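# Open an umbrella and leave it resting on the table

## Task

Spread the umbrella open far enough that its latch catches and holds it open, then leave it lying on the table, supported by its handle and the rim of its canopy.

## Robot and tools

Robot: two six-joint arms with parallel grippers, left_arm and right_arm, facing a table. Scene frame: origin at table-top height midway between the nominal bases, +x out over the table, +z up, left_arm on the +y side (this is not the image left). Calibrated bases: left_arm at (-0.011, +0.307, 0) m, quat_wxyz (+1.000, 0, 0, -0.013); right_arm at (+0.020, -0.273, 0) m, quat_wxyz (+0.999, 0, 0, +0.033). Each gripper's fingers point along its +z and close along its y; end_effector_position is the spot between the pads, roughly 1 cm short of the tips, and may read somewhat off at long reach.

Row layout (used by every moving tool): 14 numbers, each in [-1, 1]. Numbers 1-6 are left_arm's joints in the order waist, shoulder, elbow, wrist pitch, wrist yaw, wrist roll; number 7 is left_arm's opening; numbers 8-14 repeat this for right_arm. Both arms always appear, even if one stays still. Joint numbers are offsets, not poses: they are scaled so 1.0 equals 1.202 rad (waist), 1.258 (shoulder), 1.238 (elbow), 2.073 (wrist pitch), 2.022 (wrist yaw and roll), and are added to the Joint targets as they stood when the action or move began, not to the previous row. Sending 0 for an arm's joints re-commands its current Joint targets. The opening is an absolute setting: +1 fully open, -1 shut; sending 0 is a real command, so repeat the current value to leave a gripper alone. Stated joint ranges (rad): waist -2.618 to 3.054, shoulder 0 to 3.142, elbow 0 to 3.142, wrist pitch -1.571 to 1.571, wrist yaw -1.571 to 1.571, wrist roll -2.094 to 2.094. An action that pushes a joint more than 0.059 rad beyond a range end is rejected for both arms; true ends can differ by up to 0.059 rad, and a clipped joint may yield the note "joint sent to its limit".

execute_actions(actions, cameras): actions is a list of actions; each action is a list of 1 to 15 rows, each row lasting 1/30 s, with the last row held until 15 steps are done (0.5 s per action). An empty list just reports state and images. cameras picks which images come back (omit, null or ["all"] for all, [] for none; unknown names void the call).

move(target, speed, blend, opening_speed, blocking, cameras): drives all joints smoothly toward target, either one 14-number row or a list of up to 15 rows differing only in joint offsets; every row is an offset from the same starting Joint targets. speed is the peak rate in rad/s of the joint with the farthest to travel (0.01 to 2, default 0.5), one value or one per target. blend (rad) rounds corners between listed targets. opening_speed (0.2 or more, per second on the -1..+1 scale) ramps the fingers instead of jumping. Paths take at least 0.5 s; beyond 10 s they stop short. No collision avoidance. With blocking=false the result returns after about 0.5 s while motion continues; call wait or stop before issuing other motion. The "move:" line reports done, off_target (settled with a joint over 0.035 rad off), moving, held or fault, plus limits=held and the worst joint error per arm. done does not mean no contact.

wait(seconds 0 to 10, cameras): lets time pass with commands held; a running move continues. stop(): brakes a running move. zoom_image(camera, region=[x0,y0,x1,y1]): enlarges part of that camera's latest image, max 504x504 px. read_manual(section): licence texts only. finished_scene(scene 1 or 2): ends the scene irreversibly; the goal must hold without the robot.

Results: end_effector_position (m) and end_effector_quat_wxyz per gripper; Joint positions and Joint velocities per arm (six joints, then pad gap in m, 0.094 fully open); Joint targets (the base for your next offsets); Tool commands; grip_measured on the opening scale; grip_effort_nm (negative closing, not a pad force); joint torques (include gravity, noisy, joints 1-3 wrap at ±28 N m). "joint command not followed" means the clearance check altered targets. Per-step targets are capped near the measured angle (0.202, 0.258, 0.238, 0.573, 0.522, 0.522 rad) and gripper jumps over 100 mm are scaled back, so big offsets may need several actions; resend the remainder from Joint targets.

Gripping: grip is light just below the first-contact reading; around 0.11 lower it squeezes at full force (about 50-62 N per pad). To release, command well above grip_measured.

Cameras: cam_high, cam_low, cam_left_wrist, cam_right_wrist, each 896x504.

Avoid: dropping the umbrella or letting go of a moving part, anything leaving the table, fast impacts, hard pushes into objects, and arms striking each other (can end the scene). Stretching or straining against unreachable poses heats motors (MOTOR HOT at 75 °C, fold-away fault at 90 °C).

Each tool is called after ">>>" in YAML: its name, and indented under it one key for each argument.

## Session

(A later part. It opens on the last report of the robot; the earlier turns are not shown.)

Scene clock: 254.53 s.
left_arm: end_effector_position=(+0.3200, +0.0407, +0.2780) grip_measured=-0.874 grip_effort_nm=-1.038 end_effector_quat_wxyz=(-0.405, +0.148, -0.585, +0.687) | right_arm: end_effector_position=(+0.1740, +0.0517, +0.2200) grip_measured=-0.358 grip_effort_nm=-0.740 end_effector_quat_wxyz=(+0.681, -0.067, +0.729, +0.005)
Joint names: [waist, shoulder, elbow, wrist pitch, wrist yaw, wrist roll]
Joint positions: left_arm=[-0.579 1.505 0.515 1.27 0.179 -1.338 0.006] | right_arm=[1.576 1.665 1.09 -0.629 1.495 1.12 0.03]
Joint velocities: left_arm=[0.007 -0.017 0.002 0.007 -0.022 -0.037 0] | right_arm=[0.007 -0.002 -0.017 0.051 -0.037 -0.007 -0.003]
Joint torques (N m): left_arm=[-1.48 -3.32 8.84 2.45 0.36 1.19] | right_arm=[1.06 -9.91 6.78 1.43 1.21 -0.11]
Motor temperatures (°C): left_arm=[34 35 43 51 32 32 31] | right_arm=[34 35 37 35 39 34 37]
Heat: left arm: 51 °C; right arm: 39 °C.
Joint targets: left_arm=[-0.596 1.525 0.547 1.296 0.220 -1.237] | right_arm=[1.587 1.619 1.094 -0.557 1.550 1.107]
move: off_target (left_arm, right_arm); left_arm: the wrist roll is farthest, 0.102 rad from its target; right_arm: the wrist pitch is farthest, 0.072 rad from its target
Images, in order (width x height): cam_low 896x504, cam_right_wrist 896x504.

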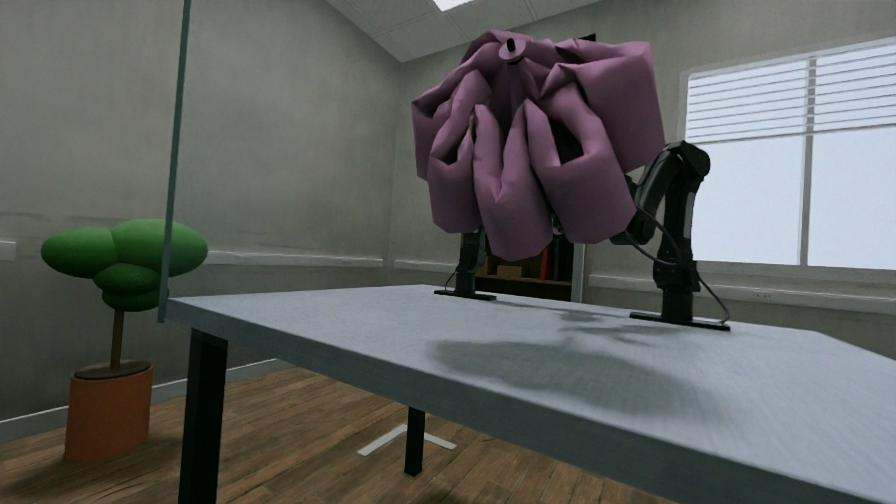

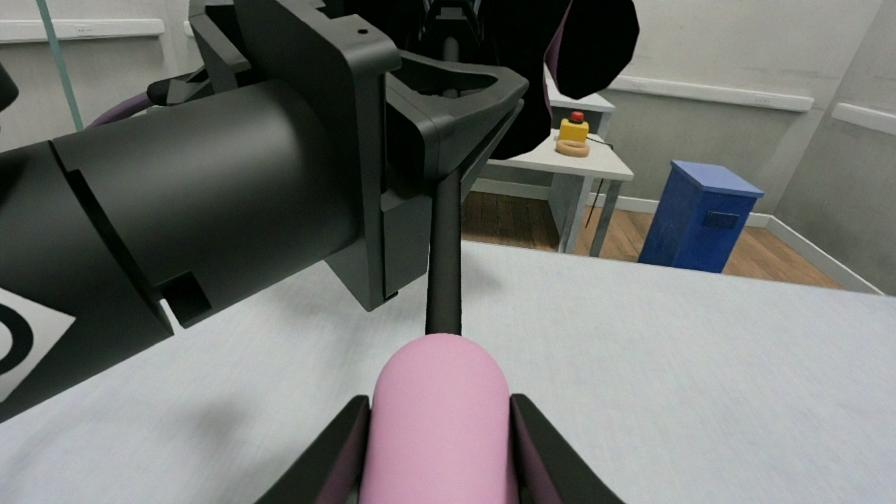

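>>> move:
  target: [0.0008,0.0143,0.0012,0.0497,0.0032,0.0472,-0.95,0,0,0,0,0,0,-0.36]
  speed: 0.1
  cameras: []

>>> move:
  target: [0,0,0,0,0,0,-0.95,0,0,0,0,0,0,-0.6]
  opening_speed: 0.3
  cameras: []

>>> move:
  target: [0,0,0,0,0,0,-0.65,0,0,0,0,0,0,-0.6]
  opening_speed: 0.25
  cameras: ["cam_left_wrist", "cam_right_wrist"]

Scene clock: 264.00 s.
left_arm: end_effector_position=(+0.3130, +0.0414, +0.2977) grip_measured=-0.874 grip_effort_nm=-1.038 end_effector_quat_wxyz=(-0.450, +0.101, -0.557, +0.691) | right_arm: end_effector_position=(+0.1757, +0.0513, +0.2203) grip_measured=-0.359 grip_effort_nm=-0.750 end_effector_quat_wxyz=(+0.682, -0.063, +0.729, +0.005)
Joint names: [waist, shoulder, elbow, wrist pitch, wrist yaw, wrist roll]
Joint positions: left_arm=[-0.58 1.521 0.517 1.378 0.195 -1.249 0.006] | right_arm=[1.571 1.665 1.089 -0.622 1.496 1.118 0.03]
Joint velocities: left_arm=[-0.007 0.002 -0.002 0.051 -0.081 -0.051 0] | right_arm=[-0.002 -0.012 0.012 -0.051 0.007 -0.051 -0.005]
Joint torques (N m): left_arm=[-1.25 -3.19 8.68 2.31 0.26 1.26] | right_arm=[1.59 -9.96 6.78 1.39 1.2 -0.08]
Motor temperatures (°C): left_arm=[34 35 43 51 32 32 31] | right_arm=[34 36 37 36 39 34 36]
Heat: left arm: 51 °C; right arm: 39 °C.
Joint targets: left_arm=[-0.595 1.543 0.548 1.399 0.227 -1.141] | right_arm=[1.587 1.619 1.093 -0.557 1.549 1.107]
move: off_target (left_arm, right_arm); left_arm: the wrist roll is farthest, 0.107 rad from its target; right_arm: the wrist pitch is farthest, 0.065 rad from its target
No camera images: "cameras" was empty.

Scene clock: 265.00 s.
left_arm: end_effector_position=(+0.3130, +0.0414, +0.2977) grip_measured=-0.874 grip_effort_nm=-1.033 end_effector_quat_wxyz=(-0.450, +0.101, -0.557, +0.691) | right_arm: end_effector_position=(+0.1757, +0.0513, +0.2205) grip_measured=-0.372 grip_effort_nm=-1.062 end_effector_quat_wxyz=(+0.682, -0.063, +0.728, +0.005)
Joint names: [waist, shoulder, elbow, wrist pitch, wrist yaw, wrist roll]
Joint positions: left_arm=[-0.58 1.521 0.517 1.378 0.195 -1.249 0.006] | right_arm=[1.571 1.665 1.089 -0.622 1.496 1.118 0.029]
Joint velocities: left_arm=[-0.012 -0.012 0.007 -0.007 -0.037 0.022 0] | right_arm=[-0.012 0.002 -0.012 0.022 -0.037 0.022 0]
Joint torques (N m): left_arm=[-1.22 -3.18 8.66 2.31 0.26 1.26] | right_arm=[1.58 -9.92 6.75 1.38 1.18 -0.11]
Motor temperatures (°C): left_arm=[34 35 43 51 32 33 31] | right_arm=[34 36 37 36 39 34 36]
Heat: left arm: 51 °C; right arm: 39 °C.
Joint targets: left_arm=[-0.595 1.543 0.548 1.399 0.227 -1.141] | right_arm=[1.587 1.619 1.093 -0.557 1.550 1.107]
move: off_target (left_arm, right_arm); left_arm: the wrist roll is farthest, 0.108 rad from its target; right_arm: the wrist pitch is farthest, 0.065 rad from its target
No camera images: "cameras" was empty.

Scene clock: 266.50 s.
left_arm: end_effector_position=(+0.3143, +0.0417, +0.2982) grip_measured=-0.651 grip_effort_nm=0.046 end_effector_quat_wxyz=(-0.482, +0.079, -0.558, +0.671) | right_arm: end_effector_position=(+0.1744, +0.0514, +0.2264) grip_measured=-0.373 grip_effort_nm=-1.067 end_effector_quat_wxyz=(+0.683, -0.052, +0.728, +0.019)
Joint names: [waist, shoulder, elbow, wrist pitch, wrist yaw, wrist roll]
Joint positions: left_arm=[-0.58 1.529 0.52 1.39 0.188 -1.163 0.016] | right_arm=[1.575 1.648 1.089 -0.604 1.498 1.118 0.029]
Joint velocities: left_arm=[0.012 -0.002 -0.017 0.037 -0.037 0.066 0] | right_arm=[-0.012 0.032 0.002 -0.007 -0.051 0.022 0]
Joint torques (N m): left_arm=[-1.24 -3.85 8.36 2.19 0.32 0.3] | right_arm=[1.18 -8.46 6.83 1.25 1.16 -0.09]
Motor temperatures (°C): left_arm=[34 35 43 51 32 32 31] | right_arm=[34 36 36 36 39 34 36]
Heat: left arm: 51 °C; right arm: 39 °C.
Joint targets: left_arm=[-0.595 1.543 0.548 1.399 0.227 -1.141] | right_arm=[1.587 1.619 1.093 -0.557 1.550 1.107]
move: off_target (left_arm, right_arm); left_arm: the wrist yaw is farthest, 0.039 rad from its target; right_arm: the wrist yaw is farthest, 0.052 rad from its target
Images, in order (width x height): cam_left_wrist 896x504, cam_right_wrist 896x504.

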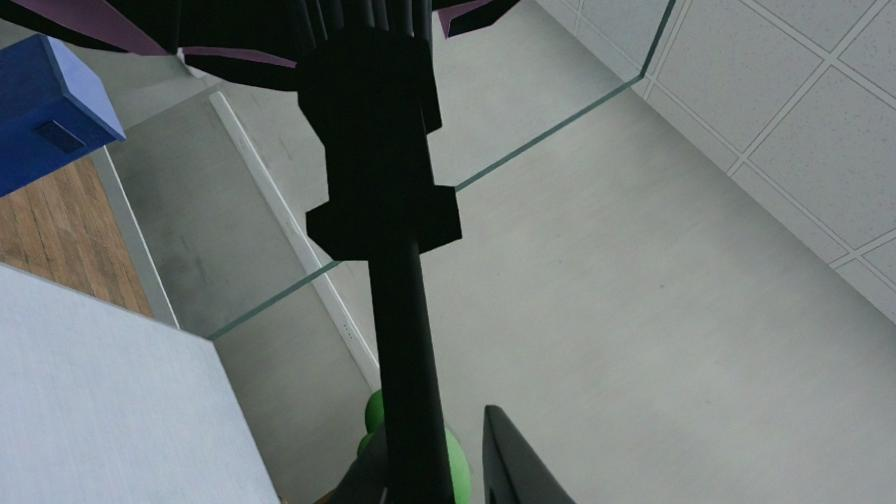

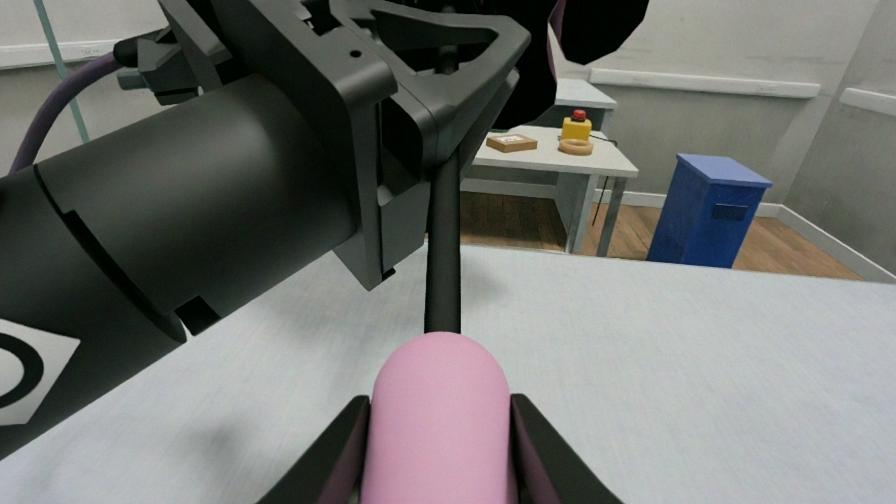

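>>> zoom_image:
  camera: "cam_left_wrist"
  region: [280, 180, 580, 504]

Scaled by 1.556 from the camera's 896x504 image, which has a finer 1280x720 frame.

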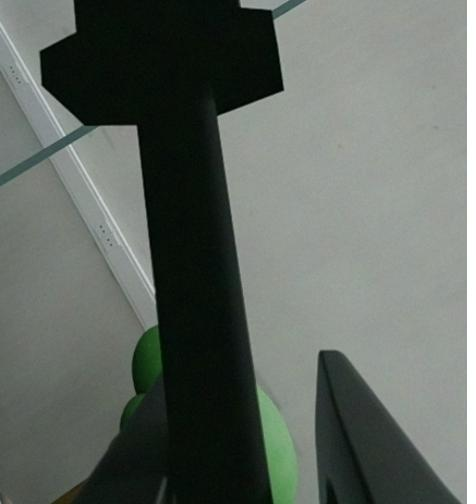

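>>> move:
  target: [0.0341,-0.1335,0.0775,-0.179,0.0366,-0.0692,-0.5,0,-0.0196,0.0611,-0.0484,0,0,-0.6]
  speed: 0.15
  cameras: ["cam_left_wrist", "cam_right_wrist"]

Scene clock: 297.90 s.
left_arm: end_effector_position=(+0.3169, +0.0341, +0.3078) grip_measured=-0.501 grip_effort_nm=0.056 end_effector_quat_wxyz=(-0.399, +0.104, -0.608, +0.678) | right_arm: end_effector_position=(+0.1748, +0.0506, +0.2411) grip_measured=-0.373 grip_effort_nm=-1.057 end_effector_quat_wxyz=(+0.681, -0.049, +0.730, +0.023)
Joint names: [waist, shoulder, elbow, wrist pitch, wrist yaw, wrist roll]
Joint positions: left_arm=[-0.553 1.395 0.61 1.036 0.282 -1.279 0.023] | right_arm=[1.574 1.625 1.127 -0.653 1.493 1.118 0.029]
Joint velocities: left_arm=[-0.012 -0.007 0.002 -0.051 0.081 0.022 0.001] | right_arm=[-0.012 -0.007 -0.007 -0.022 0.007 0.007 0.001]
Joint torques (N m): left_arm=[0.01 -5.96 9.81 2.11 0.14 0.02] | right_arm=[1.22 -8.44 10.5 0.79 1.2 -0.1]
Motor temperatures (°C): left_arm=[34 35 43 49 32 32 31] | right_arm=[34 35 36 36 38 34 37]
Heat: left arm: 49 °C; right arm: 38 °C.
Joint targets: left_arm=[-0.554 1.375 0.644 1.028 0.301 -1.281] | right_arm=[1.587 1.594 1.169 -0.658 1.550 1.107]
move: off_target (right_arm); right_arm: the wrist yaw is farthest, 0.057 rad from its target
Images, in order (width x height): cam_left_wrist 896x504, cam_right_wrist 896x504.

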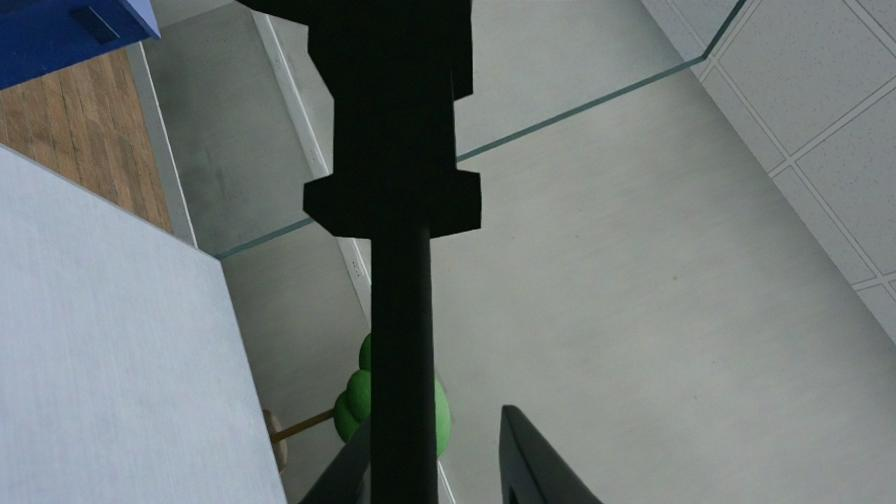

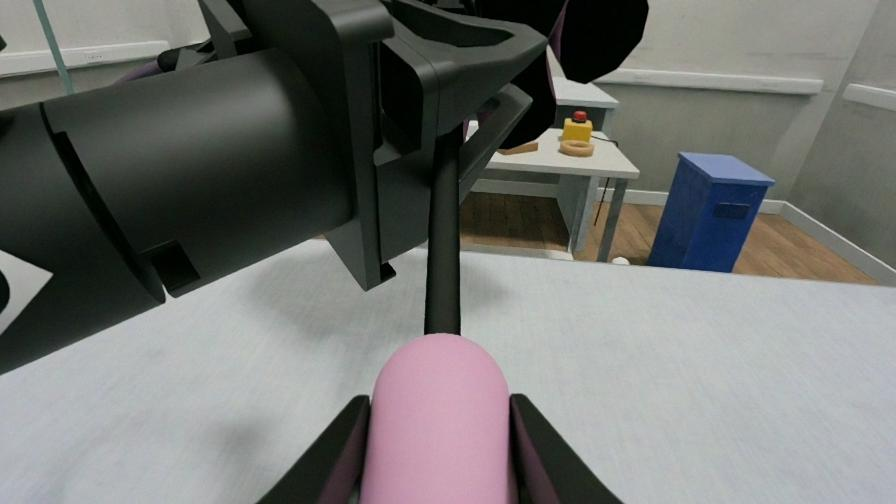

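>>> move:
  target: [0.0366,0.0207,0.0905,-0.0371,0.0188,-0.0163,-0.5,0,-0.0119,0.0529,-0.0388,0,0,-0.6]
  speed: 0.12
  cameras: ["cam_left_wrist"]

Scene clock: 319.70 s.
left_arm: end_effector_position=(+0.3313, +0.0363, +0.3369) grip_measured=-0.501 grip_effort_nm=0.046 end_effector_quat_wxyz=(-0.394, +0.104, -0.600, +0.688) | right_arm: end_effector_position=(+0.1747, +0.0514, +0.2630) grip_measured=-0.374 grip_effort_nm=-1.057 end_effector_quat_wxyz=(+0.681, -0.045, +0.730, +0.028)
Joint names: [waist, shoulder, elbow, wrist pitch, wrist yaw, wrist roll]
Joint positions: left_arm=[-0.512 1.395 0.718 0.952 0.33 -1.315 0.023] | right_arm=[1.574 1.606 1.195 -0.728 1.493 1.118 0.029]
Joint velocities: left_arm=[-0.007 -0.002 -0.012 -0.037 -0.037 -0.037 0] | right_arm=[0.002 -0.012 -0.012 0.037 -0.022 -0.051 -0.001]
Joint torques (N m): left_arm=[0.25 -4.25 10.4 2.15 0.03 0.06] | right_arm=[1.25 -8.09 10.29 0.74 1.21 -0.1]
Motor temperatures (°C): left_arm=[34 36 44 48 32 32 31] | right_arm=[34 36 37 35 38 34 37]
Heat: left arm: 48 °C; right arm: 38 °C.
Joint targets: left_arm=[-0.510 1.401 0.756 0.951 0.339 -1.314] | right_arm=[1.587 1.580 1.235 -0.738 1.549 1.107]
move: off_target (left_arm, right_arm); left_arm: the elbow is farthest, 0.038 rad from its target; right_arm: the wrist yaw is farthest, 0.057 rad from its target
Images, in order (width x height): cam_left_wrist 896x504.

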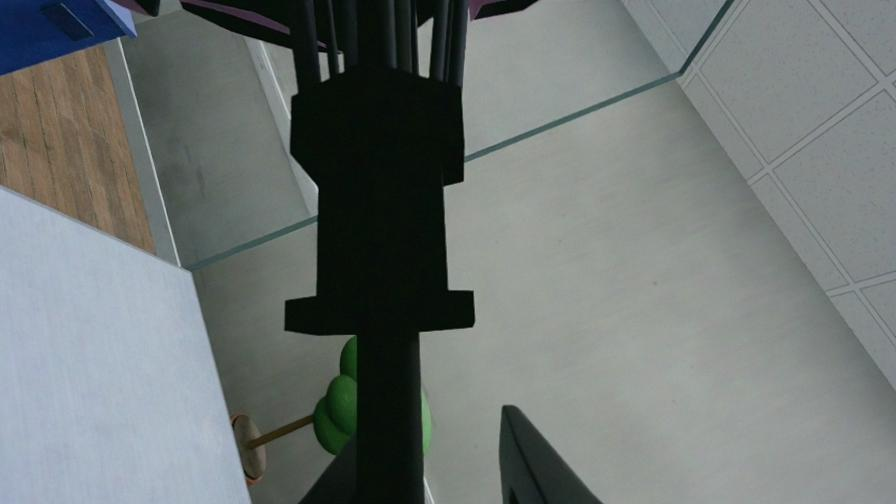

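>>> move:
  target: [0.0133,0.035,0.0299,-0.0034,0.001,-0.0005,-0.65,0,0,0,0,0,0,-0.6]
  speed: 0.08
  opening_speed: 0.3
  cameras: ["cam_left_wrist"]

Scene clock: 338.93 s.
left_arm: end_effector_position=(+0.3439, +0.0372, +0.3375) grip_measured=-0.648 grip_effort_nm=-0.090 end_effector_quat_wxyz=(-0.396, +0.110, -0.601, +0.685) | right_arm: end_effector_position=(+0.1748, +0.0509, +0.2629) grip_measured=-0.374 grip_effort_nm=-1.057 end_effector_quat_wxyz=(+0.681, -0.047, +0.730, +0.026)
Joint names: [waist, shoulder, elbow, wrist pitch, wrist yaw, wrist roll]
Joint positions: left_arm=[-0.494 1.43 0.755 0.947 0.335 -1.318 0.017] | right_arm=[1.574 1.606 1.195 -0.734 1.494 1.118 0.029]
Joint velocities: left_arm=[-0.027 -0.007 0.012 0.095 -0.066 0.007 0] | right_arm=[0.002 -0.012 -0.007 0.007 -0.022 0.037 0.001]
Joint torques (N m): left_arm=[0.01 -3.93 10.45 2.13 0 0.08] | right_arm=[1.24 -8.08 10.29 0.78 1.22 -0.11]
Motor temperatures (°C): left_arm=[34 36 44 49 32 32 31] | right_arm=[34 37 37 34 38 34 37]
Heat: left arm: 49 °C; right arm: 38 °C.
Joint targets: left_arm=[-0.494 1.445 0.794 0.944 0.341 -1.315] | right_arm=[1.587 1.580 1.235 -0.738 1.550 1.107]
move: off_target (left_arm, right_arm); left_arm: the elbow is farthest, 0.038 rad from its target; right_arm: the wrist yaw is farthest, 0.055 rad from its target
Images, in order (width x height): cam_left_wrist 896x504.

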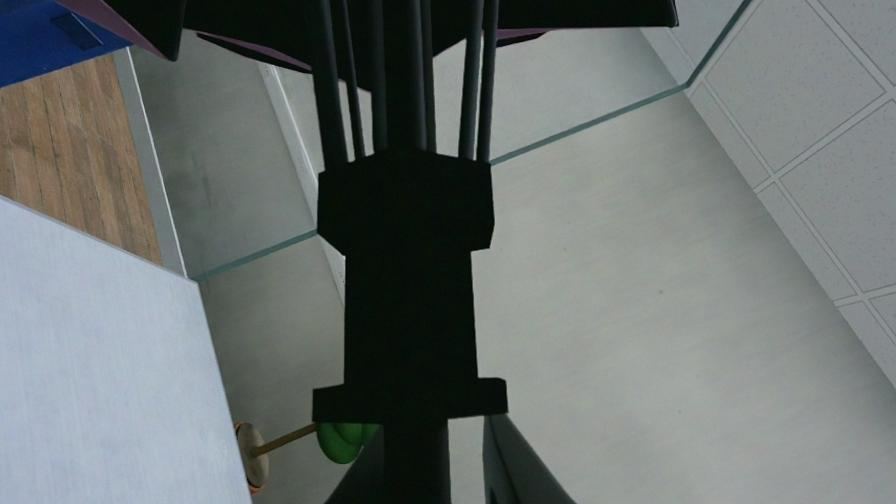

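>>> move:
  target: [0.0295,0.0487,0.0565,-0.0024,0.0172,-0.0034,-0.7,0,0,0,0,0,0,-0.6]
  speed: 0.06
  opening_speed: 0.2
  cameras: ["cam_left_wrist"]

Scene clock: 348.57 s.
left_arm: end_effector_position=(+0.3604, +0.0354, +0.3405) grip_measured=-0.699 grip_effort_nm=-0.076 end_effector_quat_wxyz=(-0.392, +0.102, -0.604, +0.686) | right_arm: end_effector_position=(+0.1759, +0.0500, +0.2638) grip_measured=-0.374 grip_effort_nm=-1.067 end_effector_quat_wxyz=(+0.683, -0.045, +0.728, +0.023)
Joint names: [waist, shoulder, elbow, wrist pitch, wrist yaw, wrist roll]
Joint positions: left_arm=[-0.461 1.49 0.821 0.941 0.385 -1.324 0.014] | right_arm=[1.571 1.606 1.195 -0.735 1.5 1.118 0.029]
Joint velocities: left_arm=[0.007 0.002 -0.017 -0.037 -0.037 0.022 0] | right_arm=[0.007 0.002 -0.007 0.022 -0.051 -0.007 -0.001]
Joint torques (N m): left_arm=[0.28 -4.33 10.69 2.13 -0.16 0.07] | right_arm=[1.55 -8.09 10.24 0.79 1.14 -0.09]
Motor temperatures (°C): left_arm=[34 35 46 48 32 32 31] | right_arm=[34 37 37 34 38 34 37]
Heat: left arm: 48 °C; right arm: 38 °C.
Joint targets: left_arm=[-0.458 1.506 0.863 0.939 0.376 -1.322] | right_arm=[1.587 1.580 1.235 -0.738 1.549 1.107]
move: off_target (left_arm, right_arm); left_arm: the elbow is farthest, 0.042 rad from its target; right_arm: the wrist yaw is farthest, 0.050 rad from its target
Images, in order (width x height): cam_left_wrist 896x504.

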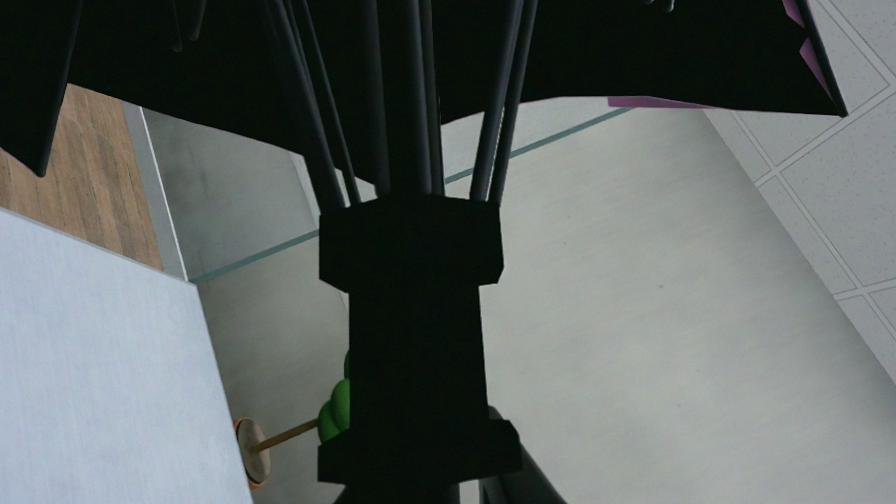

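>>> move:
  target: [0.0482,0.0622,0.0992,-0.0151,0.002,-0.0051,-0.7,0.0104,0.0052,-0.0057,-0.0072,-0.0119,0,-0.6]
  speed: 0.08
  cameras: ["cam_left_wrist"]

Scene clock: 357.37 s.
left_arm: end_effector_position=(+0.3947, +0.0437, +0.3522) grip_measured=-0.699 grip_effort_nm=-0.081 end_effector_quat_wxyz=(-0.403, +0.114, -0.601, +0.681) | right_arm: end_effector_position=(+0.1748, +0.0502, +0.2629) grip_measured=-0.374 grip_effort_nm=-1.067 end_effector_quat_wxyz=(+0.682, -0.049, +0.729, +0.023)
Joint names: [waist, shoulder, elbow, wrist pitch, wrist yaw, wrist roll]
Joint positions: left_arm=[-0.406 1.568 0.943 0.904 0.402 -1.335 0.014] | right_arm=[1.574 1.606 1.195 -0.741 1.495 1.118 0.029]
Joint velocities: left_arm=[0.022 -0.012 0.002 0.022 0.066 -0.022 -0.001] | right_arm=[0.002 -0.002 0.007 -0.095 -0.051 0.066 0.001]
Joint torques (N m): left_arm=[0.53 -5.01 10.93 2.21 -0.29 0.07] | right_arm=[2.48 -7.5 9.63 0.71 0.92 -0.09]
Motor temperatures (°C): left_arm=[34 35 46 48 32 32 31] | right_arm=[34 37 37 34 38 34 37]
Heat: left arm: 48 °C; right arm: 38 °C.
Joint targets: left_arm=[-0.401 1.584 0.986 0.908 0.380 -1.332] | right_arm=[1.599 1.586 1.228 -0.753 1.526 1.107]
move: off_target (left_arm); left_arm: the elbow is farthest, 0.043 rad from its target
Images, in order (width x height): cam_left_wrist 896x504.

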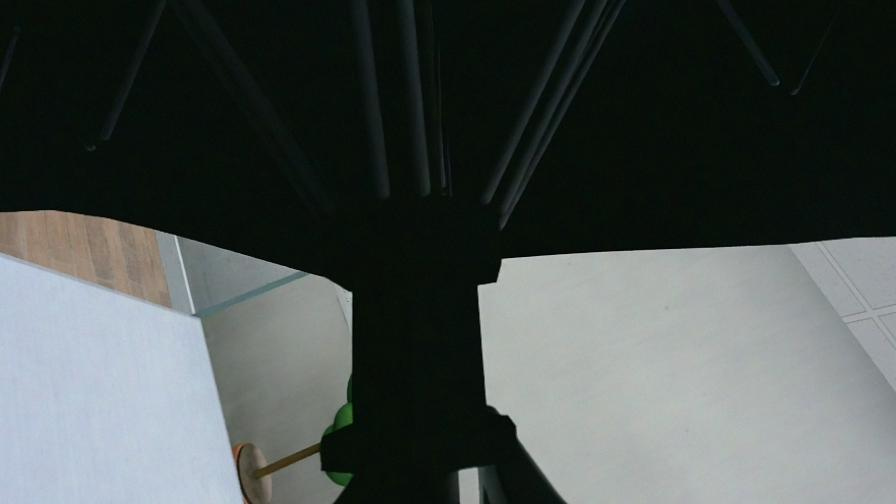

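>>> move:
  target:
    - [0.0283,0.0625,0.1042,-0.0205,0.0129,-0.0053,-0.7,0.0052,0.0026,-0.0029,-0.0036,-0.0059,0,-0.6]
    - [0.0637,0.1253,0.2183,-0.0463,0.0202,-0.0109,-0.7,0.0104,0.0052,-0.0058,-0.0072,-0.0118,0,-0.6]
  speed: 0.08
  blend: 0.02
  cameras: ["cam_left_wrist"]

Scene clock: 366.20 s.
left_arm: end_effector_position=(+0.4517, +0.0499, +0.3752) grip_measured=-0.699 grip_effort_nm=-0.081 end_effector_quat_wxyz=(-0.406, +0.120, -0.600, +0.679) | right_arm: end_effector_position=(+0.1733, +0.0504, +0.2626) grip_measured=-0.374 grip_effort_nm=-1.057 end_effector_quat_wxyz=(+0.682, -0.052, +0.729, +0.023)
Joint names: [waist, shoulder, elbow, wrist pitch, wrist yaw, wrist roll]
Joint positions: left_arm=[-0.332 1.722 1.206 0.799 0.46 -1.358 0.014] | right_arm=[1.579 1.606 1.195 -0.749 1.495 1.123 0.029]
Joint velocities: left_arm=[-0.002 0.002 -0.007 -0.007 0.095 0.007 0] | right_arm=[-0.012 -0.007 -0.012 0.095 -0.022 -0.051 -0.001]
Joint torques (N m): left_arm=[0.8 -6.15 11.74 2.25 -0.47 0.08] | right_arm=[3.29 -6.98 8.95 0.65 0.67 -0.14]
Motor temperatures (°C): left_arm=[34 35 46 49 32 32 31] | right_arm=[34 37 37 34 38 34 37]
Heat: left arm: 49 °C; right arm: 38 °C.
Joint targets: left_arm=[-0.324 1.742 1.256 0.812 0.421 -1.354] | right_arm=[1.612 1.593 1.221 -0.768 1.502 1.107]
move: off_target (left_arm); left_arm: the elbow is farthest, 0.051 rad from its target
Images, in order (width x height): cam_left_wrist 896x504.

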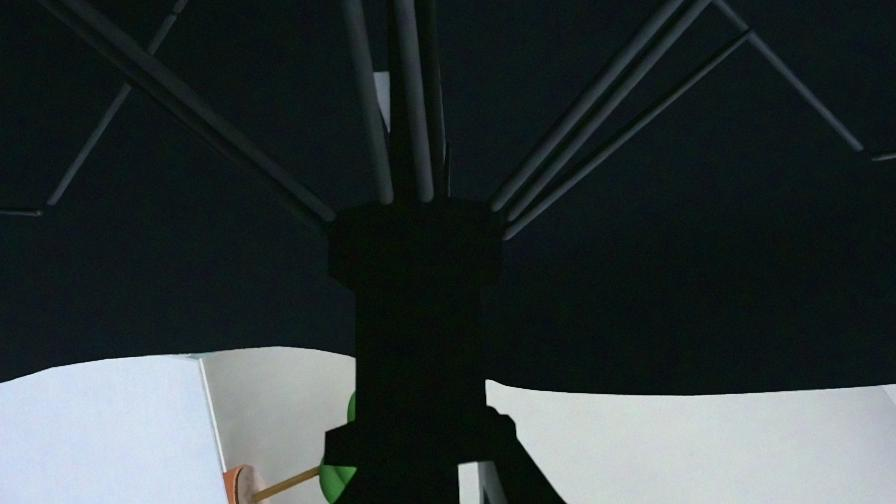

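>>> move:
  target: [0.0329,0.0665,0.1287,-0.0294,-0.0025,-0.0058,-0.7,0.0078,0.0039,-0.0043,-0.0054,-0.0089,0,-0.6]
  speed: 0.08
  cameras: ["cam_left_wrist"]

Scene clock: 375.20 s.
left_arm: end_effector_position=(+0.4694, +0.0415, +0.3868) grip_measured=-0.699 grip_effort_nm=-0.076 end_effector_quat_wxyz=(-0.386, +0.102, -0.608, +0.687) | right_arm: end_effector_position=(+0.1746, +0.0489, +0.2650) grip_measured=-0.374 grip_effort_nm=-1.062 end_effector_quat_wxyz=(+0.687, -0.044, +0.725, +0.024)
Joint names: [waist, shoulder, elbow, wrist pitch, wrist yaw, wrist roll]
Joint positions: left_arm=[-0.313 1.799 1.353 0.729 0.536 -1.372 0.014] | right_arm=[1.576 1.606 1.195 -0.749 1.509 1.134 0.029]
Joint velocities: left_arm=[-0.002 -0.012 -0.012 -0.007 -0.007 0.051 0] | right_arm=[-0.022 -0.007 0.022 -0.037 0.037 -0.022 0.002]
Joint torques (N m): left_arm=[2.56 -6.31 12.82 2.32 -1.28 0.12] | right_arm=[4.59 -6.57 8.5 0.54 0.31 -0.26]
Motor temperatures (°C): left_arm=[34 36 46 50 32 32 31] | right_arm=[34 37 37 34 37 34 37]
Heat: left arm: 50 °C; right arm: 37 °C.
Joint targets: left_arm=[-0.284 1.826 1.416 0.751 0.416 -1.366] | right_arm=[1.621 1.598 1.215 -0.779 1.484 1.107]
move: off_target (left_arm, right_arm); left_arm: the wrist yaw is farthest, 0.120 rad from its target; right_arm: the waist is farthest, 0.046 rad from its target
Images, in order (width x height): cam_left_wrist 896x504.

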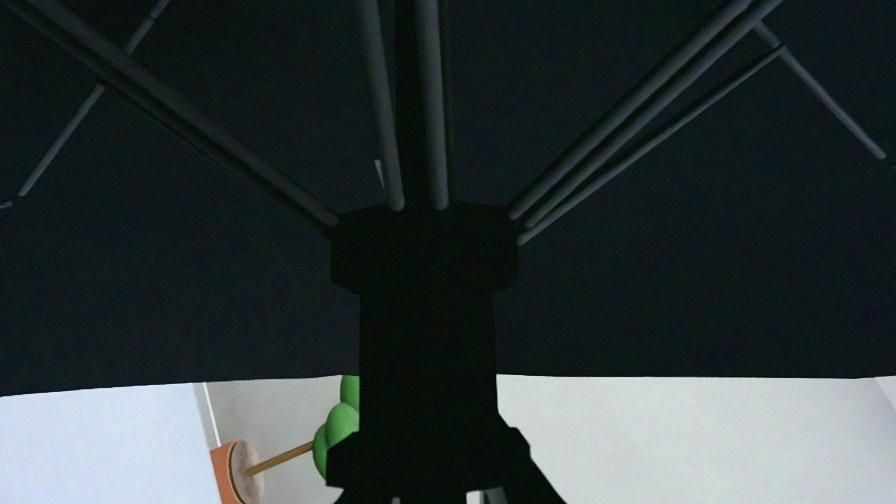

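>>> move:
  target: [0.0364,0.0688,0.1362,-0.0315,-0.0182,-0.0059,-0.7,0.0156,0.0078,-0.0086,-0.0107,-0.0177,0,-0.6]
  speed: 0.07
  cameras: ["cam_left_wrist"]

Scene clock: 382.67 s.
left_arm: end_effector_position=(+0.4943, +0.0444, +0.4087) grip_measured=-0.699 grip_effort_nm=-0.066 end_effector_quat_wxyz=(-0.389, +0.095, -0.602, +0.691) | right_arm: end_effector_position=(+0.1745, +0.0480, +0.2655) grip_measured=-0.374 grip_effort_nm=-1.067 end_effector_quat_wxyz=(+0.688, -0.046, +0.724, +0.021)
Joint names: [waist, shoulder, elbow, wrist pitch, wrist yaw, wrist roll]
Joint positions: left_arm=[-0.286 1.881 1.526 0.666 0.567 -1.387 0.014] | right_arm=[1.576 1.606 1.195 -0.758 1.514 1.137 0.029]
Joint velocities: left_arm=[-0.002 0.002 -0.002 0.007 -0.022 -0.037 -0.001] | right_arm=[-0.002 0.002 -0.002 -0.051 -0.007 -0.007 -0.001]
Joint torques (N m): left_arm=[3.93 -6.74 12.48 2.26 -1.96 0.14] | right_arm=[6.32 -5.85 7.53 0.42 -0.13 -0.28]
Motor temperatures (°C): left_arm=[34 36 46 50 33 32 31] | right_arm=[34 37 37 34 37 34 37]
Heat: left arm: 50 °C; right arm: 37 °C.
Joint targets: left_arm=[-0.241 1.912 1.584 0.685 0.379 -1.378] | right_arm=[1.640 1.607 1.205 -0.801 1.448 1.107]
move: off_target (left_arm, right_arm); left_arm: the wrist yaw is farthest, 0.188 rad from its target; right_arm: the wrist yaw is farthest, 0.066 rad from its target
Images, in order (width x height): cam_left_wrist 896x504.

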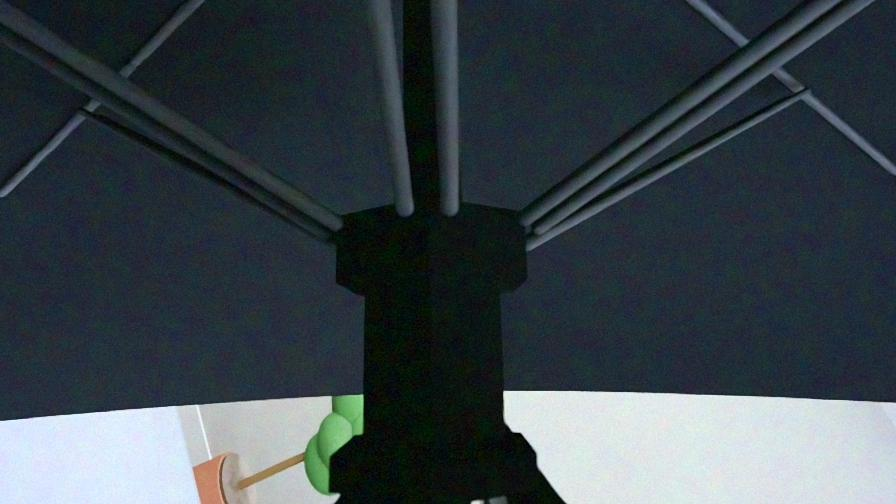

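>>> move:
  target: [0.033,0.0607,0.1267,-0.0293,-0.033,-0.0051,-0.7,0.0208,0.0103,-0.0115,-0.0143,-0.0235,0,-0.6]
  speed: 0.06
  cameras: ["cam_left_wrist"]

Scene clock: 390.50 s.
left_arm: end_effector_position=(+0.5121, +0.0413, +0.4106) grip_measured=-0.699 grip_effort_nm=-0.076 end_effector_quat_wxyz=(-0.374, +0.092, -0.614, +0.690) | right_arm: end_effector_position=(+0.1735, +0.0479, +0.2658) grip_measured=-0.374 grip_effort_nm=-1.062 end_effector_quat_wxyz=(+0.689, -0.042, +0.723, +0.026)
Joint names: [waist, shoulder, elbow, wrist pitch, wrist yaw, wrist roll]
Joint positions: left_arm=[-0.27 1.952 1.656 0.58 0.61 -1.389 0.014] | right_arm=[1.58 1.606 1.195 -0.764 1.517 1.155 0.029]
Joint velocities: left_arm=[0.002 -0.007 0.007 -0.007 0.022 0.022 0] | right_arm=[-0.002 -0.017 -0.007 -0.007 -0.007 -0.022 0]
Joint torques (N m): left_arm=[6.05 -6.91 14.75 2.52 -3.02 0.06] | right_arm=[8.5 -4.86 6.27 0.21 -0.68 -0.47]
Motor temperatures (°C): left_arm=[34 36 47 51 35 32 31] | right_arm=[34 36 37 34 37 34 37]
Heat: left arm: 51 °C; right arm: 37 °C.
Joint targets: left_arm=[-0.201 1.988 1.741 0.624 0.313 -1.389] | right_arm=[1.665 1.620 1.190 -0.831 1.400 1.107]
move: off_target (left_arm, right_arm); left_arm: the wrist yaw is farthest, 0.298 rad from its target; right_arm: the wrist yaw is farthest, 0.117 rad from its target
Images, in order (width x height): cam_left_wrist 896x504.

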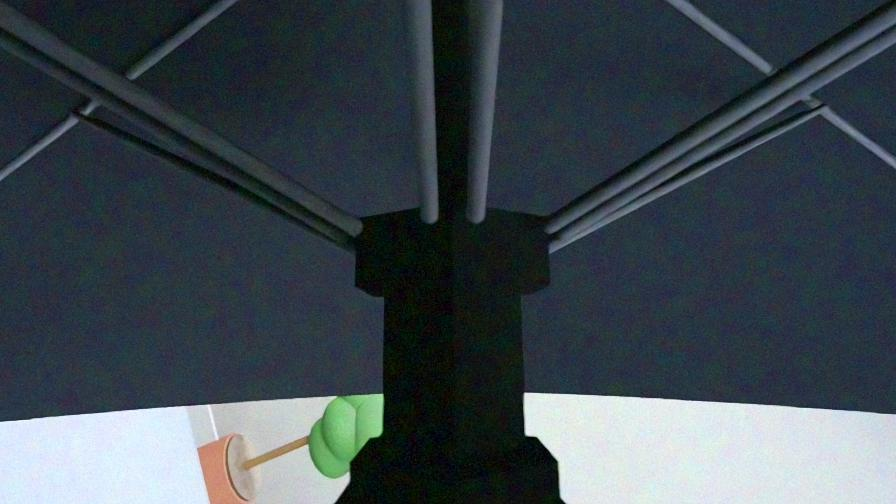

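>>> move:
  target: [-0.074,-0.1296,-0.2439,0.0391,0.1058,0.0094,-0.65,-0.0649,-0.0318,0.0363,0.0449,0.0742,0,-0.6]
  speed: 0.12
  cameras: ["cam_left_wrist"]

Scene clock: 397.97 s.
left_arm: end_effector_position=(+0.4931, +0.0548, +0.4056) grip_measured=-0.651 grip_effort_nm=0.051 end_effector_quat_wxyz=(-0.409, +0.111, -0.592, +0.686) | right_arm: end_effector_position=(+0.1709, +0.0508, +0.2665) grip_measured=-0.374 grip_effort_nm=-1.072 end_effector_quat_wxyz=(+0.689, -0.046, +0.723, +0.029)
Joint names: [waist, shoulder, elbow, wrist pitch, wrist yaw, wrist roll]
Joint positions: left_arm=[-0.282 1.853 1.462 0.712 0.517 -1.382 0.016] | right_arm=[1.587 1.606 1.195 -0.741 1.517 1.13 0.029]
Joint velocities: left_arm=[0.007 0.002 0.002 -0.037 -0.007 -0.007 0] | right_arm=[0.002 -0.012 0.007 -0.051 -0.037 -0.022 0]
Joint torques (N m): left_arm=[-0.65 -10.81 5.9 1.99 -0.01 0.18] | right_arm=[-0.01 -8.05 10.32 0.84 0.95 -0.21]
Motor temperatures (°C): left_arm=[34 36 46 51 37 32 31] | right_arm=[35 36 37 34 37 34 37]
Heat: left arm: 51 °C; right arm: 37 °C.
Joint targets: left_arm=[-0.290 1.825 1.439 0.706 0.527 -1.369] | right_arm=[1.587 1.580 1.235 -0.738 1.550 1.107]
move: off_target (right_arm); right_arm: the elbow is farthest, 0.040 rad from its target
Images, in order (width x height): cam_left_wrist 896x504.

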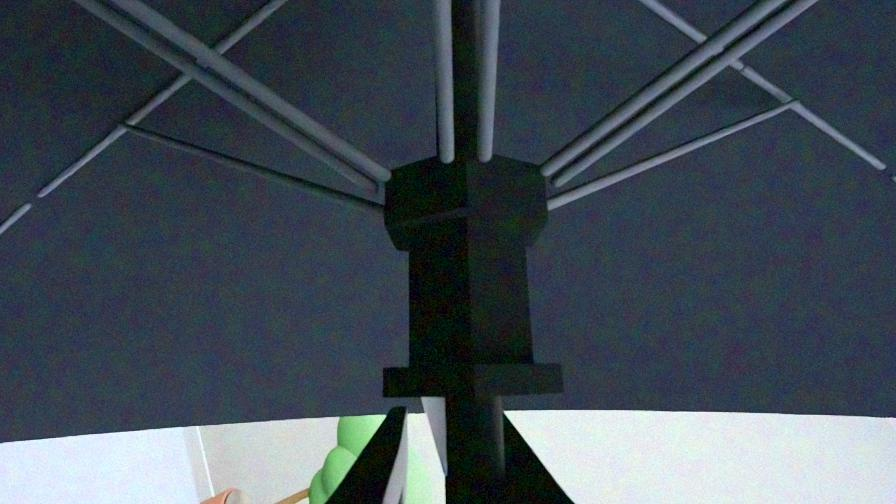

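>>> move:
  target: [-0.0815,-0.1725,0.0299,-0.3362,-0.1162,0.2596,-0.5,0,0,0,0,0,0,-0.6]
  speed: 0.25
  cameras: ["cam_left_wrist", "cam_low"]

Scene clock: 419.97 s.
left_arm: end_effector_position=(+0.4524, +0.0517, +0.3679) grip_measured=-0.501 grip_effort_nm=0.066 end_effector_quat_wxyz=(+0.460, -0.071, +0.747, -0.475) | right_arm: end_effector_position=(+0.1716, +0.0507, +0.2666) grip_measured=-0.374 grip_effort_nm=-1.062 end_effector_quat_wxyz=(+0.689, -0.044, +0.723, +0.029)
Joint names: [waist, shoulder, elbow, wrist pitch, wrist yaw, wrist roll]
Joint positions: left_arm=[-0.379 1.632 1.462 0.038 0.299 -0.858 0.023] | right_arm=[1.585 1.606 1.195 -0.736 1.517 1.13 0.029]
Joint velocities: left_arm=[-0.007 -0.002 -0.002 -0.007 0.007 0.037 0] | right_arm=[-0.017 0.002 -0.002 -0.022 -0.051 -0.051 0]
Joint torques (N m): left_arm=[-0.72 -8.98 9.06 2.04 -0.05 0.19] | right_arm=[0.17 -7.99 10.36 0.82 0.95 -0.2]
Motor temperatures (°C): left_arm=[34 39 44 50 34 32 31] | right_arm=[34 37 37 34 37 34 38]
Heat: left arm: 50 °C; right arm: 38 °C.
Joint targets: left_arm=[-0.388 1.609 1.476 0.008 0.292 -0.844] | right_arm=[1.587 1.580 1.235 -0.738 1.550 1.107]
move: off_target (right_arm); right_arm: the elbow is farthest, 0.040 rad from its target
Images, in order (width x height): cam_low 896x504, cam_left_wrist 896x504.

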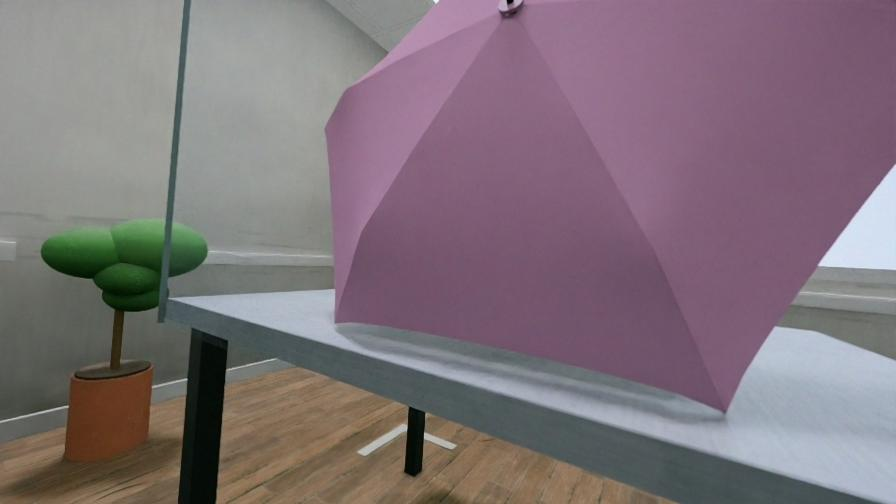

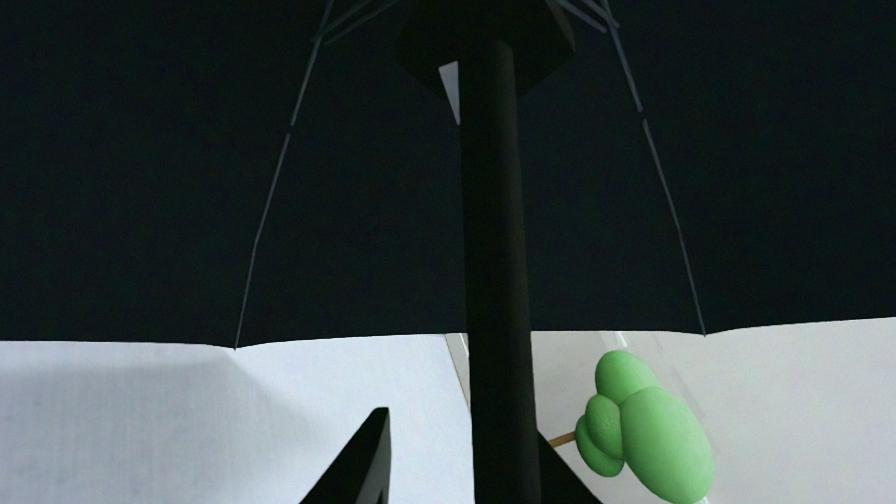

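>>> move:
  target: [-0.0042,0.0032,0.0331,-0.0178,0,0,-0.6,0,0,0,0,0,0,-0.6]
  speed: 0.1
  cameras: ["cam_left_wrist"]

Scene clock: 425.03 s.
left_arm: end_effector_position=(+0.4488, +0.0498, +0.3686) grip_measured=-0.599 grip_effort_nm=-0.090 end_effector_quat_wxyz=(+0.451, -0.072, +0.755, -0.471) | right_arm: end_effector_position=(+0.1717, +0.0509, +0.2667) grip_measured=-0.374 grip_effort_nm=-1.062 end_effector_quat_wxyz=(+0.688, -0.043, +0.723, +0.030)
Joint names: [waist, shoulder, elbow, wrist pitch, wrist yaw, wrist roll]
Joint positions: left_arm=[-0.386 1.629 1.484 -0.013 0.298 -0.856 0.019] | right_arm=[1.585 1.606 1.196 -0.736 1.516 1.129 0.029]
Joint velocities: left_arm=[-0.002 -0.007 -0.022 -0.051 0.007 -0.037 0.001] | right_arm=[0.002 0.002 -0.002 0.007 0.037 -0.022 0]
Joint torques (N m): left_arm=[-0.58 -8.38 10.56 2.18 -0.04 0.17] | right_arm=[0.18 -7.99 10.19 0.81 0.96 -0.2]
Motor temperatures (°C): left_arm=[34 39 45 50 34 32 30] | right_arm=[34 38 37 34 37 34 38]
Heat: left arm: 50 °C; right arm: 38 °C.
Joint targets: left_arm=[-0.393 1.612 1.517 -0.028 0.292 -0.845] | right_arm=[1.587 1.580 1.235 -0.738 1.550 1.107]
move: off_target (right_arm); right_arm: the elbow is farthest, 0.039 rad from its target
Images, in order (width x height): cam_left_wrist 896x504.

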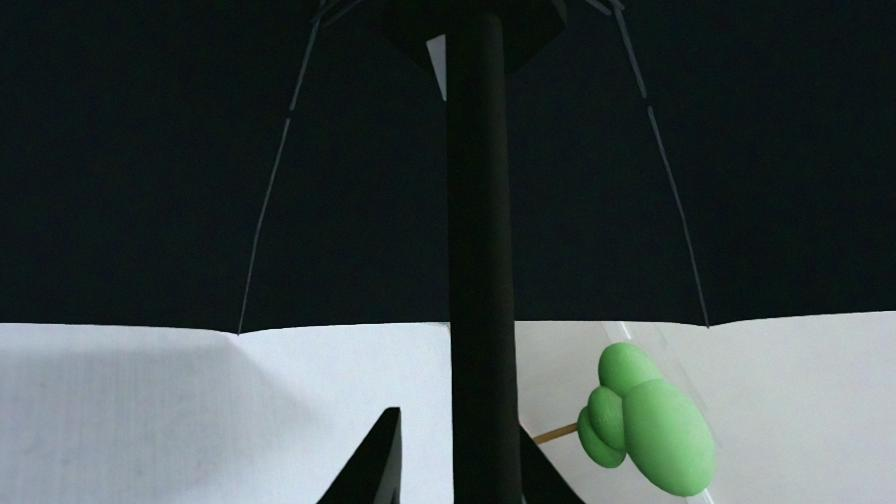

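>>> move:
  target: [0,-0.0119,0,0,0,0,-0.65,0,0,0,0,0,0,-0.6]
  speed: 0.1
  cameras: []

>>> move:
  target: [0,0,0,0,0,0,-0.95,0,0,0,0,0,0,-0.6]
  opening_speed: 0.3
  cameras: ["cam_left_wrist"]

Scene clock: 428.27 s.
left_arm: end_effector_position=(+0.4479, +0.0502, +0.3709) grip_measured=-0.649 grip_effort_nm=-0.081 end_effector_quat_wxyz=(+0.452, -0.071, +0.754, -0.472) | right_arm: end_effector_position=(+0.1717, +0.0509, +0.2667) grip_measured=-0.374 grip_effort_nm=-1.057 end_effector_quat_wxyz=(+0.688, -0.044, +0.723, +0.030)
Joint names: [waist, shoulder, elbow, wrist pitch, wrist yaw, wrist roll]
Joint positions: left_arm=[-0.386 1.625 1.486 -0.014 0.298 -0.856 0.017] | right_arm=[1.585 1.606 1.196 -0.736 1.516 1.129 0.029]
Joint velocities: left_arm=[0.002 0.002 -0.007 -0.022 0.051 -0.007 -0.001] | right_arm=[-0.017 -0.012 -0.002 0.022 -0.037 0.051 0.001]
Joint torques (N m): left_arm=[-0.59 -9.24 10.47 2.21 -0.04 0.17] | right_arm=[0.25 -7.99 10.18 0.81 0.98 -0.2]
Motor temperatures (°C): left_arm=[34 39 45 50 34 32 30] | right_arm=[34 38 37 34 37 34 38]
Heat: left arm: 50 °C; right arm: 38 °C.
Joint targets: left_arm=[-0.393 1.597 1.517 -0.028 0.292 -0.845] | right_arm=[1.587 1.580 1.235 -0.738 1.550 1.107]
move: off_target (right_arm); right_arm: the elbow is farthest, 0.039 rad from its target
No camera images: "cameras" was empty.

Scene clock: 429.53 s.
left_arm: end_effector_position=(+0.4475, +0.0511, +0.3733) grip_measured=-0.896 grip_effort_nm=-1.033 end_effector_quat_wxyz=(+0.451, -0.078, +0.751, -0.476) | right_arm: end_effector_position=(+0.1717, +0.0510, +0.2666) grip_measured=-0.374 grip_effort_nm=-1.062 end_effector_quat_wxyz=(+0.688, -0.044, +0.724, +0.029)
Joint names: [waist, shoulder, elbow, wrist pitch, wrist yaw, wrist roll]
Joint positions: left_arm=[-0.386 1.621 1.486 -0.012 0.294 -0.873 0.005] | right_arm=[1.585 1.606 1.196 -0.736 1.515 1.127 0.029]
Joint velocities: left_arm=[-0.002 -0.012 -0.017 0.022 -0.022 0.007 0] | right_arm=[-0.022 -0.002 -0.012 -0.007 0.037 -0.022 0]
Joint torques (N m): left_arm=[-0.58 -8.88 10.45 2.18 -0.01 0.37] | right_arm=[0.23 -7.98 10.17 0.8 0.98 -0.2]
Motor temperatures (°C): left_arm=[34 38 45 50 34 32 31] | right_arm=[34 38 37 34 37 34 38]
Heat: left arm: 50 °C; right arm: 38 °C.
Joint targets: left_arm=[-0.393 1.597 1.517 -0.028 0.292 -0.845] | right_arm=[1.587 1.580 1.235 -0.738 1.550 1.107]
move: off_target (right_arm); right_arm: the elbow is farthest, 0.039 rad from its target
Images, in order (width x height): cam_left_wrist 896x504.

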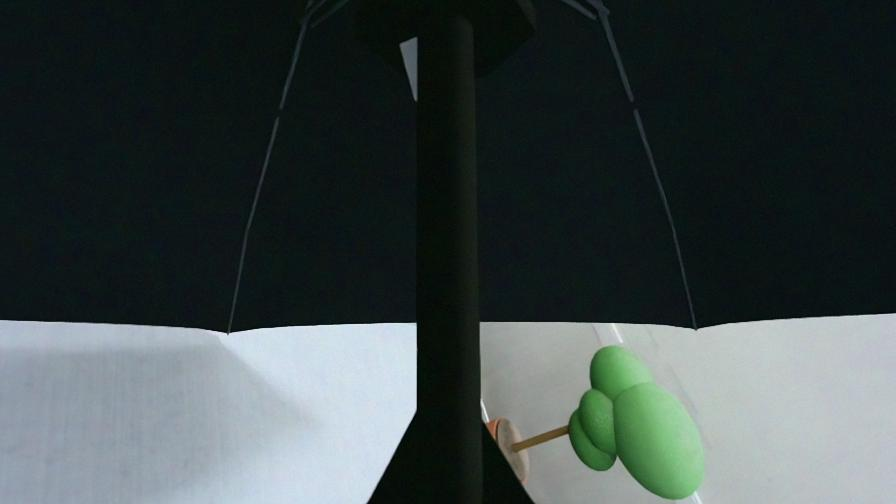

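>>> move:
  target: [0,0,0,0,0,0,-0.95,0,0,0,0,0,0,0.95]
  opening_speed: 0.8
  cameras: []

>>> move:
  target: [0,0,0,0,0,0,-0.95,0.2304,0,0,0,0.0099,0,0.95]
  speed: 0.3
  cameras: ["cam_low", "cam_right_wrist"]

Scene clock: 442.30 s.
left_arm: end_effector_position=(+0.4461, +0.0508, +0.3663) grip_measured=-0.898 grip_effort_nm=-1.038 end_effector_quat_wxyz=(+0.446, -0.073, +0.761, -0.466) | right_arm: end_effector_position=(+0.1717, +0.0513, +0.2697) grip_measured=+0.948 grip_effort_nm=0.081 end_effector_quat_wxyz=(+0.691, -0.044, +0.721, +0.027)
Joint names: [waist, shoulder, elbow, wrist pitch, wrist yaw, wrist roll]
Joint positions: left_arm=[-0.387 1.621 1.486 -0.042 0.294 -0.852 0.005] | right_arm=[1.585 1.606 1.203 -0.736 1.522 1.117 0.092]
Joint velocities: left_arm=[-0.017 -0.012 -0.022 0.022 0.007 -0.007 0.001] | right_arm=[-0.002 0.012 0.017 -0.081 0.037 -0.007 0.001]
Joint torques (N m): left_arm=[-0.46 -8.87 10.45 2.48 0 0.12] | right_arm=[0.21 -8.05 9.55 0.8 0.9 -0.09]
Motor temperatures (°C): left_arm=[34 38 45 50 33 32 31] | right_arm=[34 38 38 34 37 34 37]
Heat: left arm: 50 °C; right arm: 38 °C.
Joint targets: left_arm=[-0.393 1.597 1.517 -0.028 0.292 -0.845] | right_arm=[1.587 1.580 1.235 -0.738 1.550 1.107]
move: done
No camera images: "cameras" was empty.

Scene clock: 443.60 s.
left_arm: end_effector_position=(+0.4461, +0.0508, +0.3663) grip_measured=-0.898 grip_effort_nm=-1.043 end_effector_quat_wxyz=(+0.446, -0.073, +0.761, -0.466) | right_arm: end_effector_position=(+0.0768, +0.0803, +0.2702) grip_measured=+0.948 grip_effort_nm=0.085 end_effector_quat_wxyz=(+0.681, -0.143, +0.707, +0.123)
Joint names: [waist, shoulder, elbow, wrist pitch, wrist yaw, wrist roll]
Joint positions: left_arm=[-0.387 1.621 1.486 -0.042 0.294 -0.852 0.005] | right_arm=[1.863 1.606 1.203 -0.736 1.525 1.117 0.092]
Joint velocities: left_arm=[-0.012 -0.007 -0.002 -0.022 -0.007 -0.037 0] | right_arm=[-0.002 -0.002 0.022 0.022 0.007 -0.037 0.001]
Joint torques (N m): left_arm=[-0.46 -8.88 10.47 2.48 0 0.12] | right_arm=[0.05 -8.02 9.57 0.81 0.91 -0.09]
Motor temperatures (°C): left_arm=[34 38 45 50 33 32 31] | right_arm=[34 38 38 34 37 34 37]
Heat: left arm: 50 °C; right arm: 38 °C.
Joint targets: left_arm=[-0.393 1.597 1.517 -0.028 0.292 -0.845] | right_arm=[1.864 1.580 1.235 -0.738 1.554 1.107]
joint sent to its limit (right arm) — the wrist yaw, upper limit.
move: off_target (right_arm); right_arm: the wrist yaw is farthest, 0.045 rad from its target
Images, in order (width x height): cam_low 896x504, cam_right_wrist 896x504.

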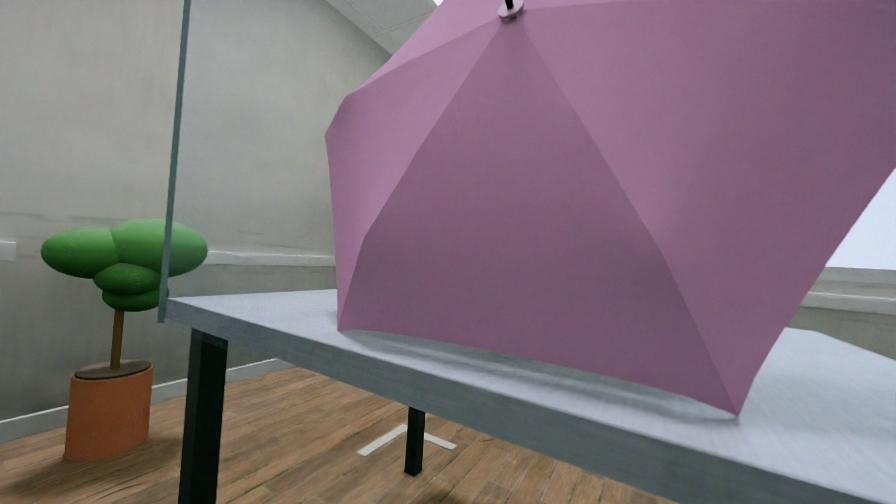

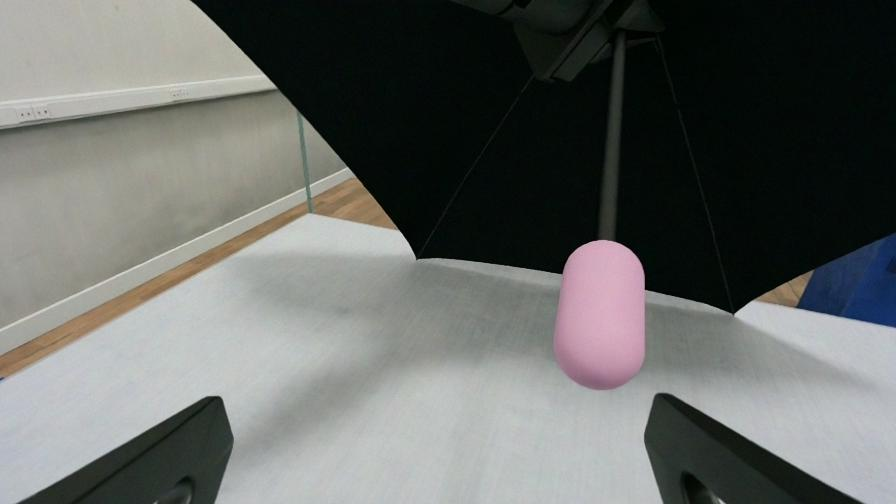

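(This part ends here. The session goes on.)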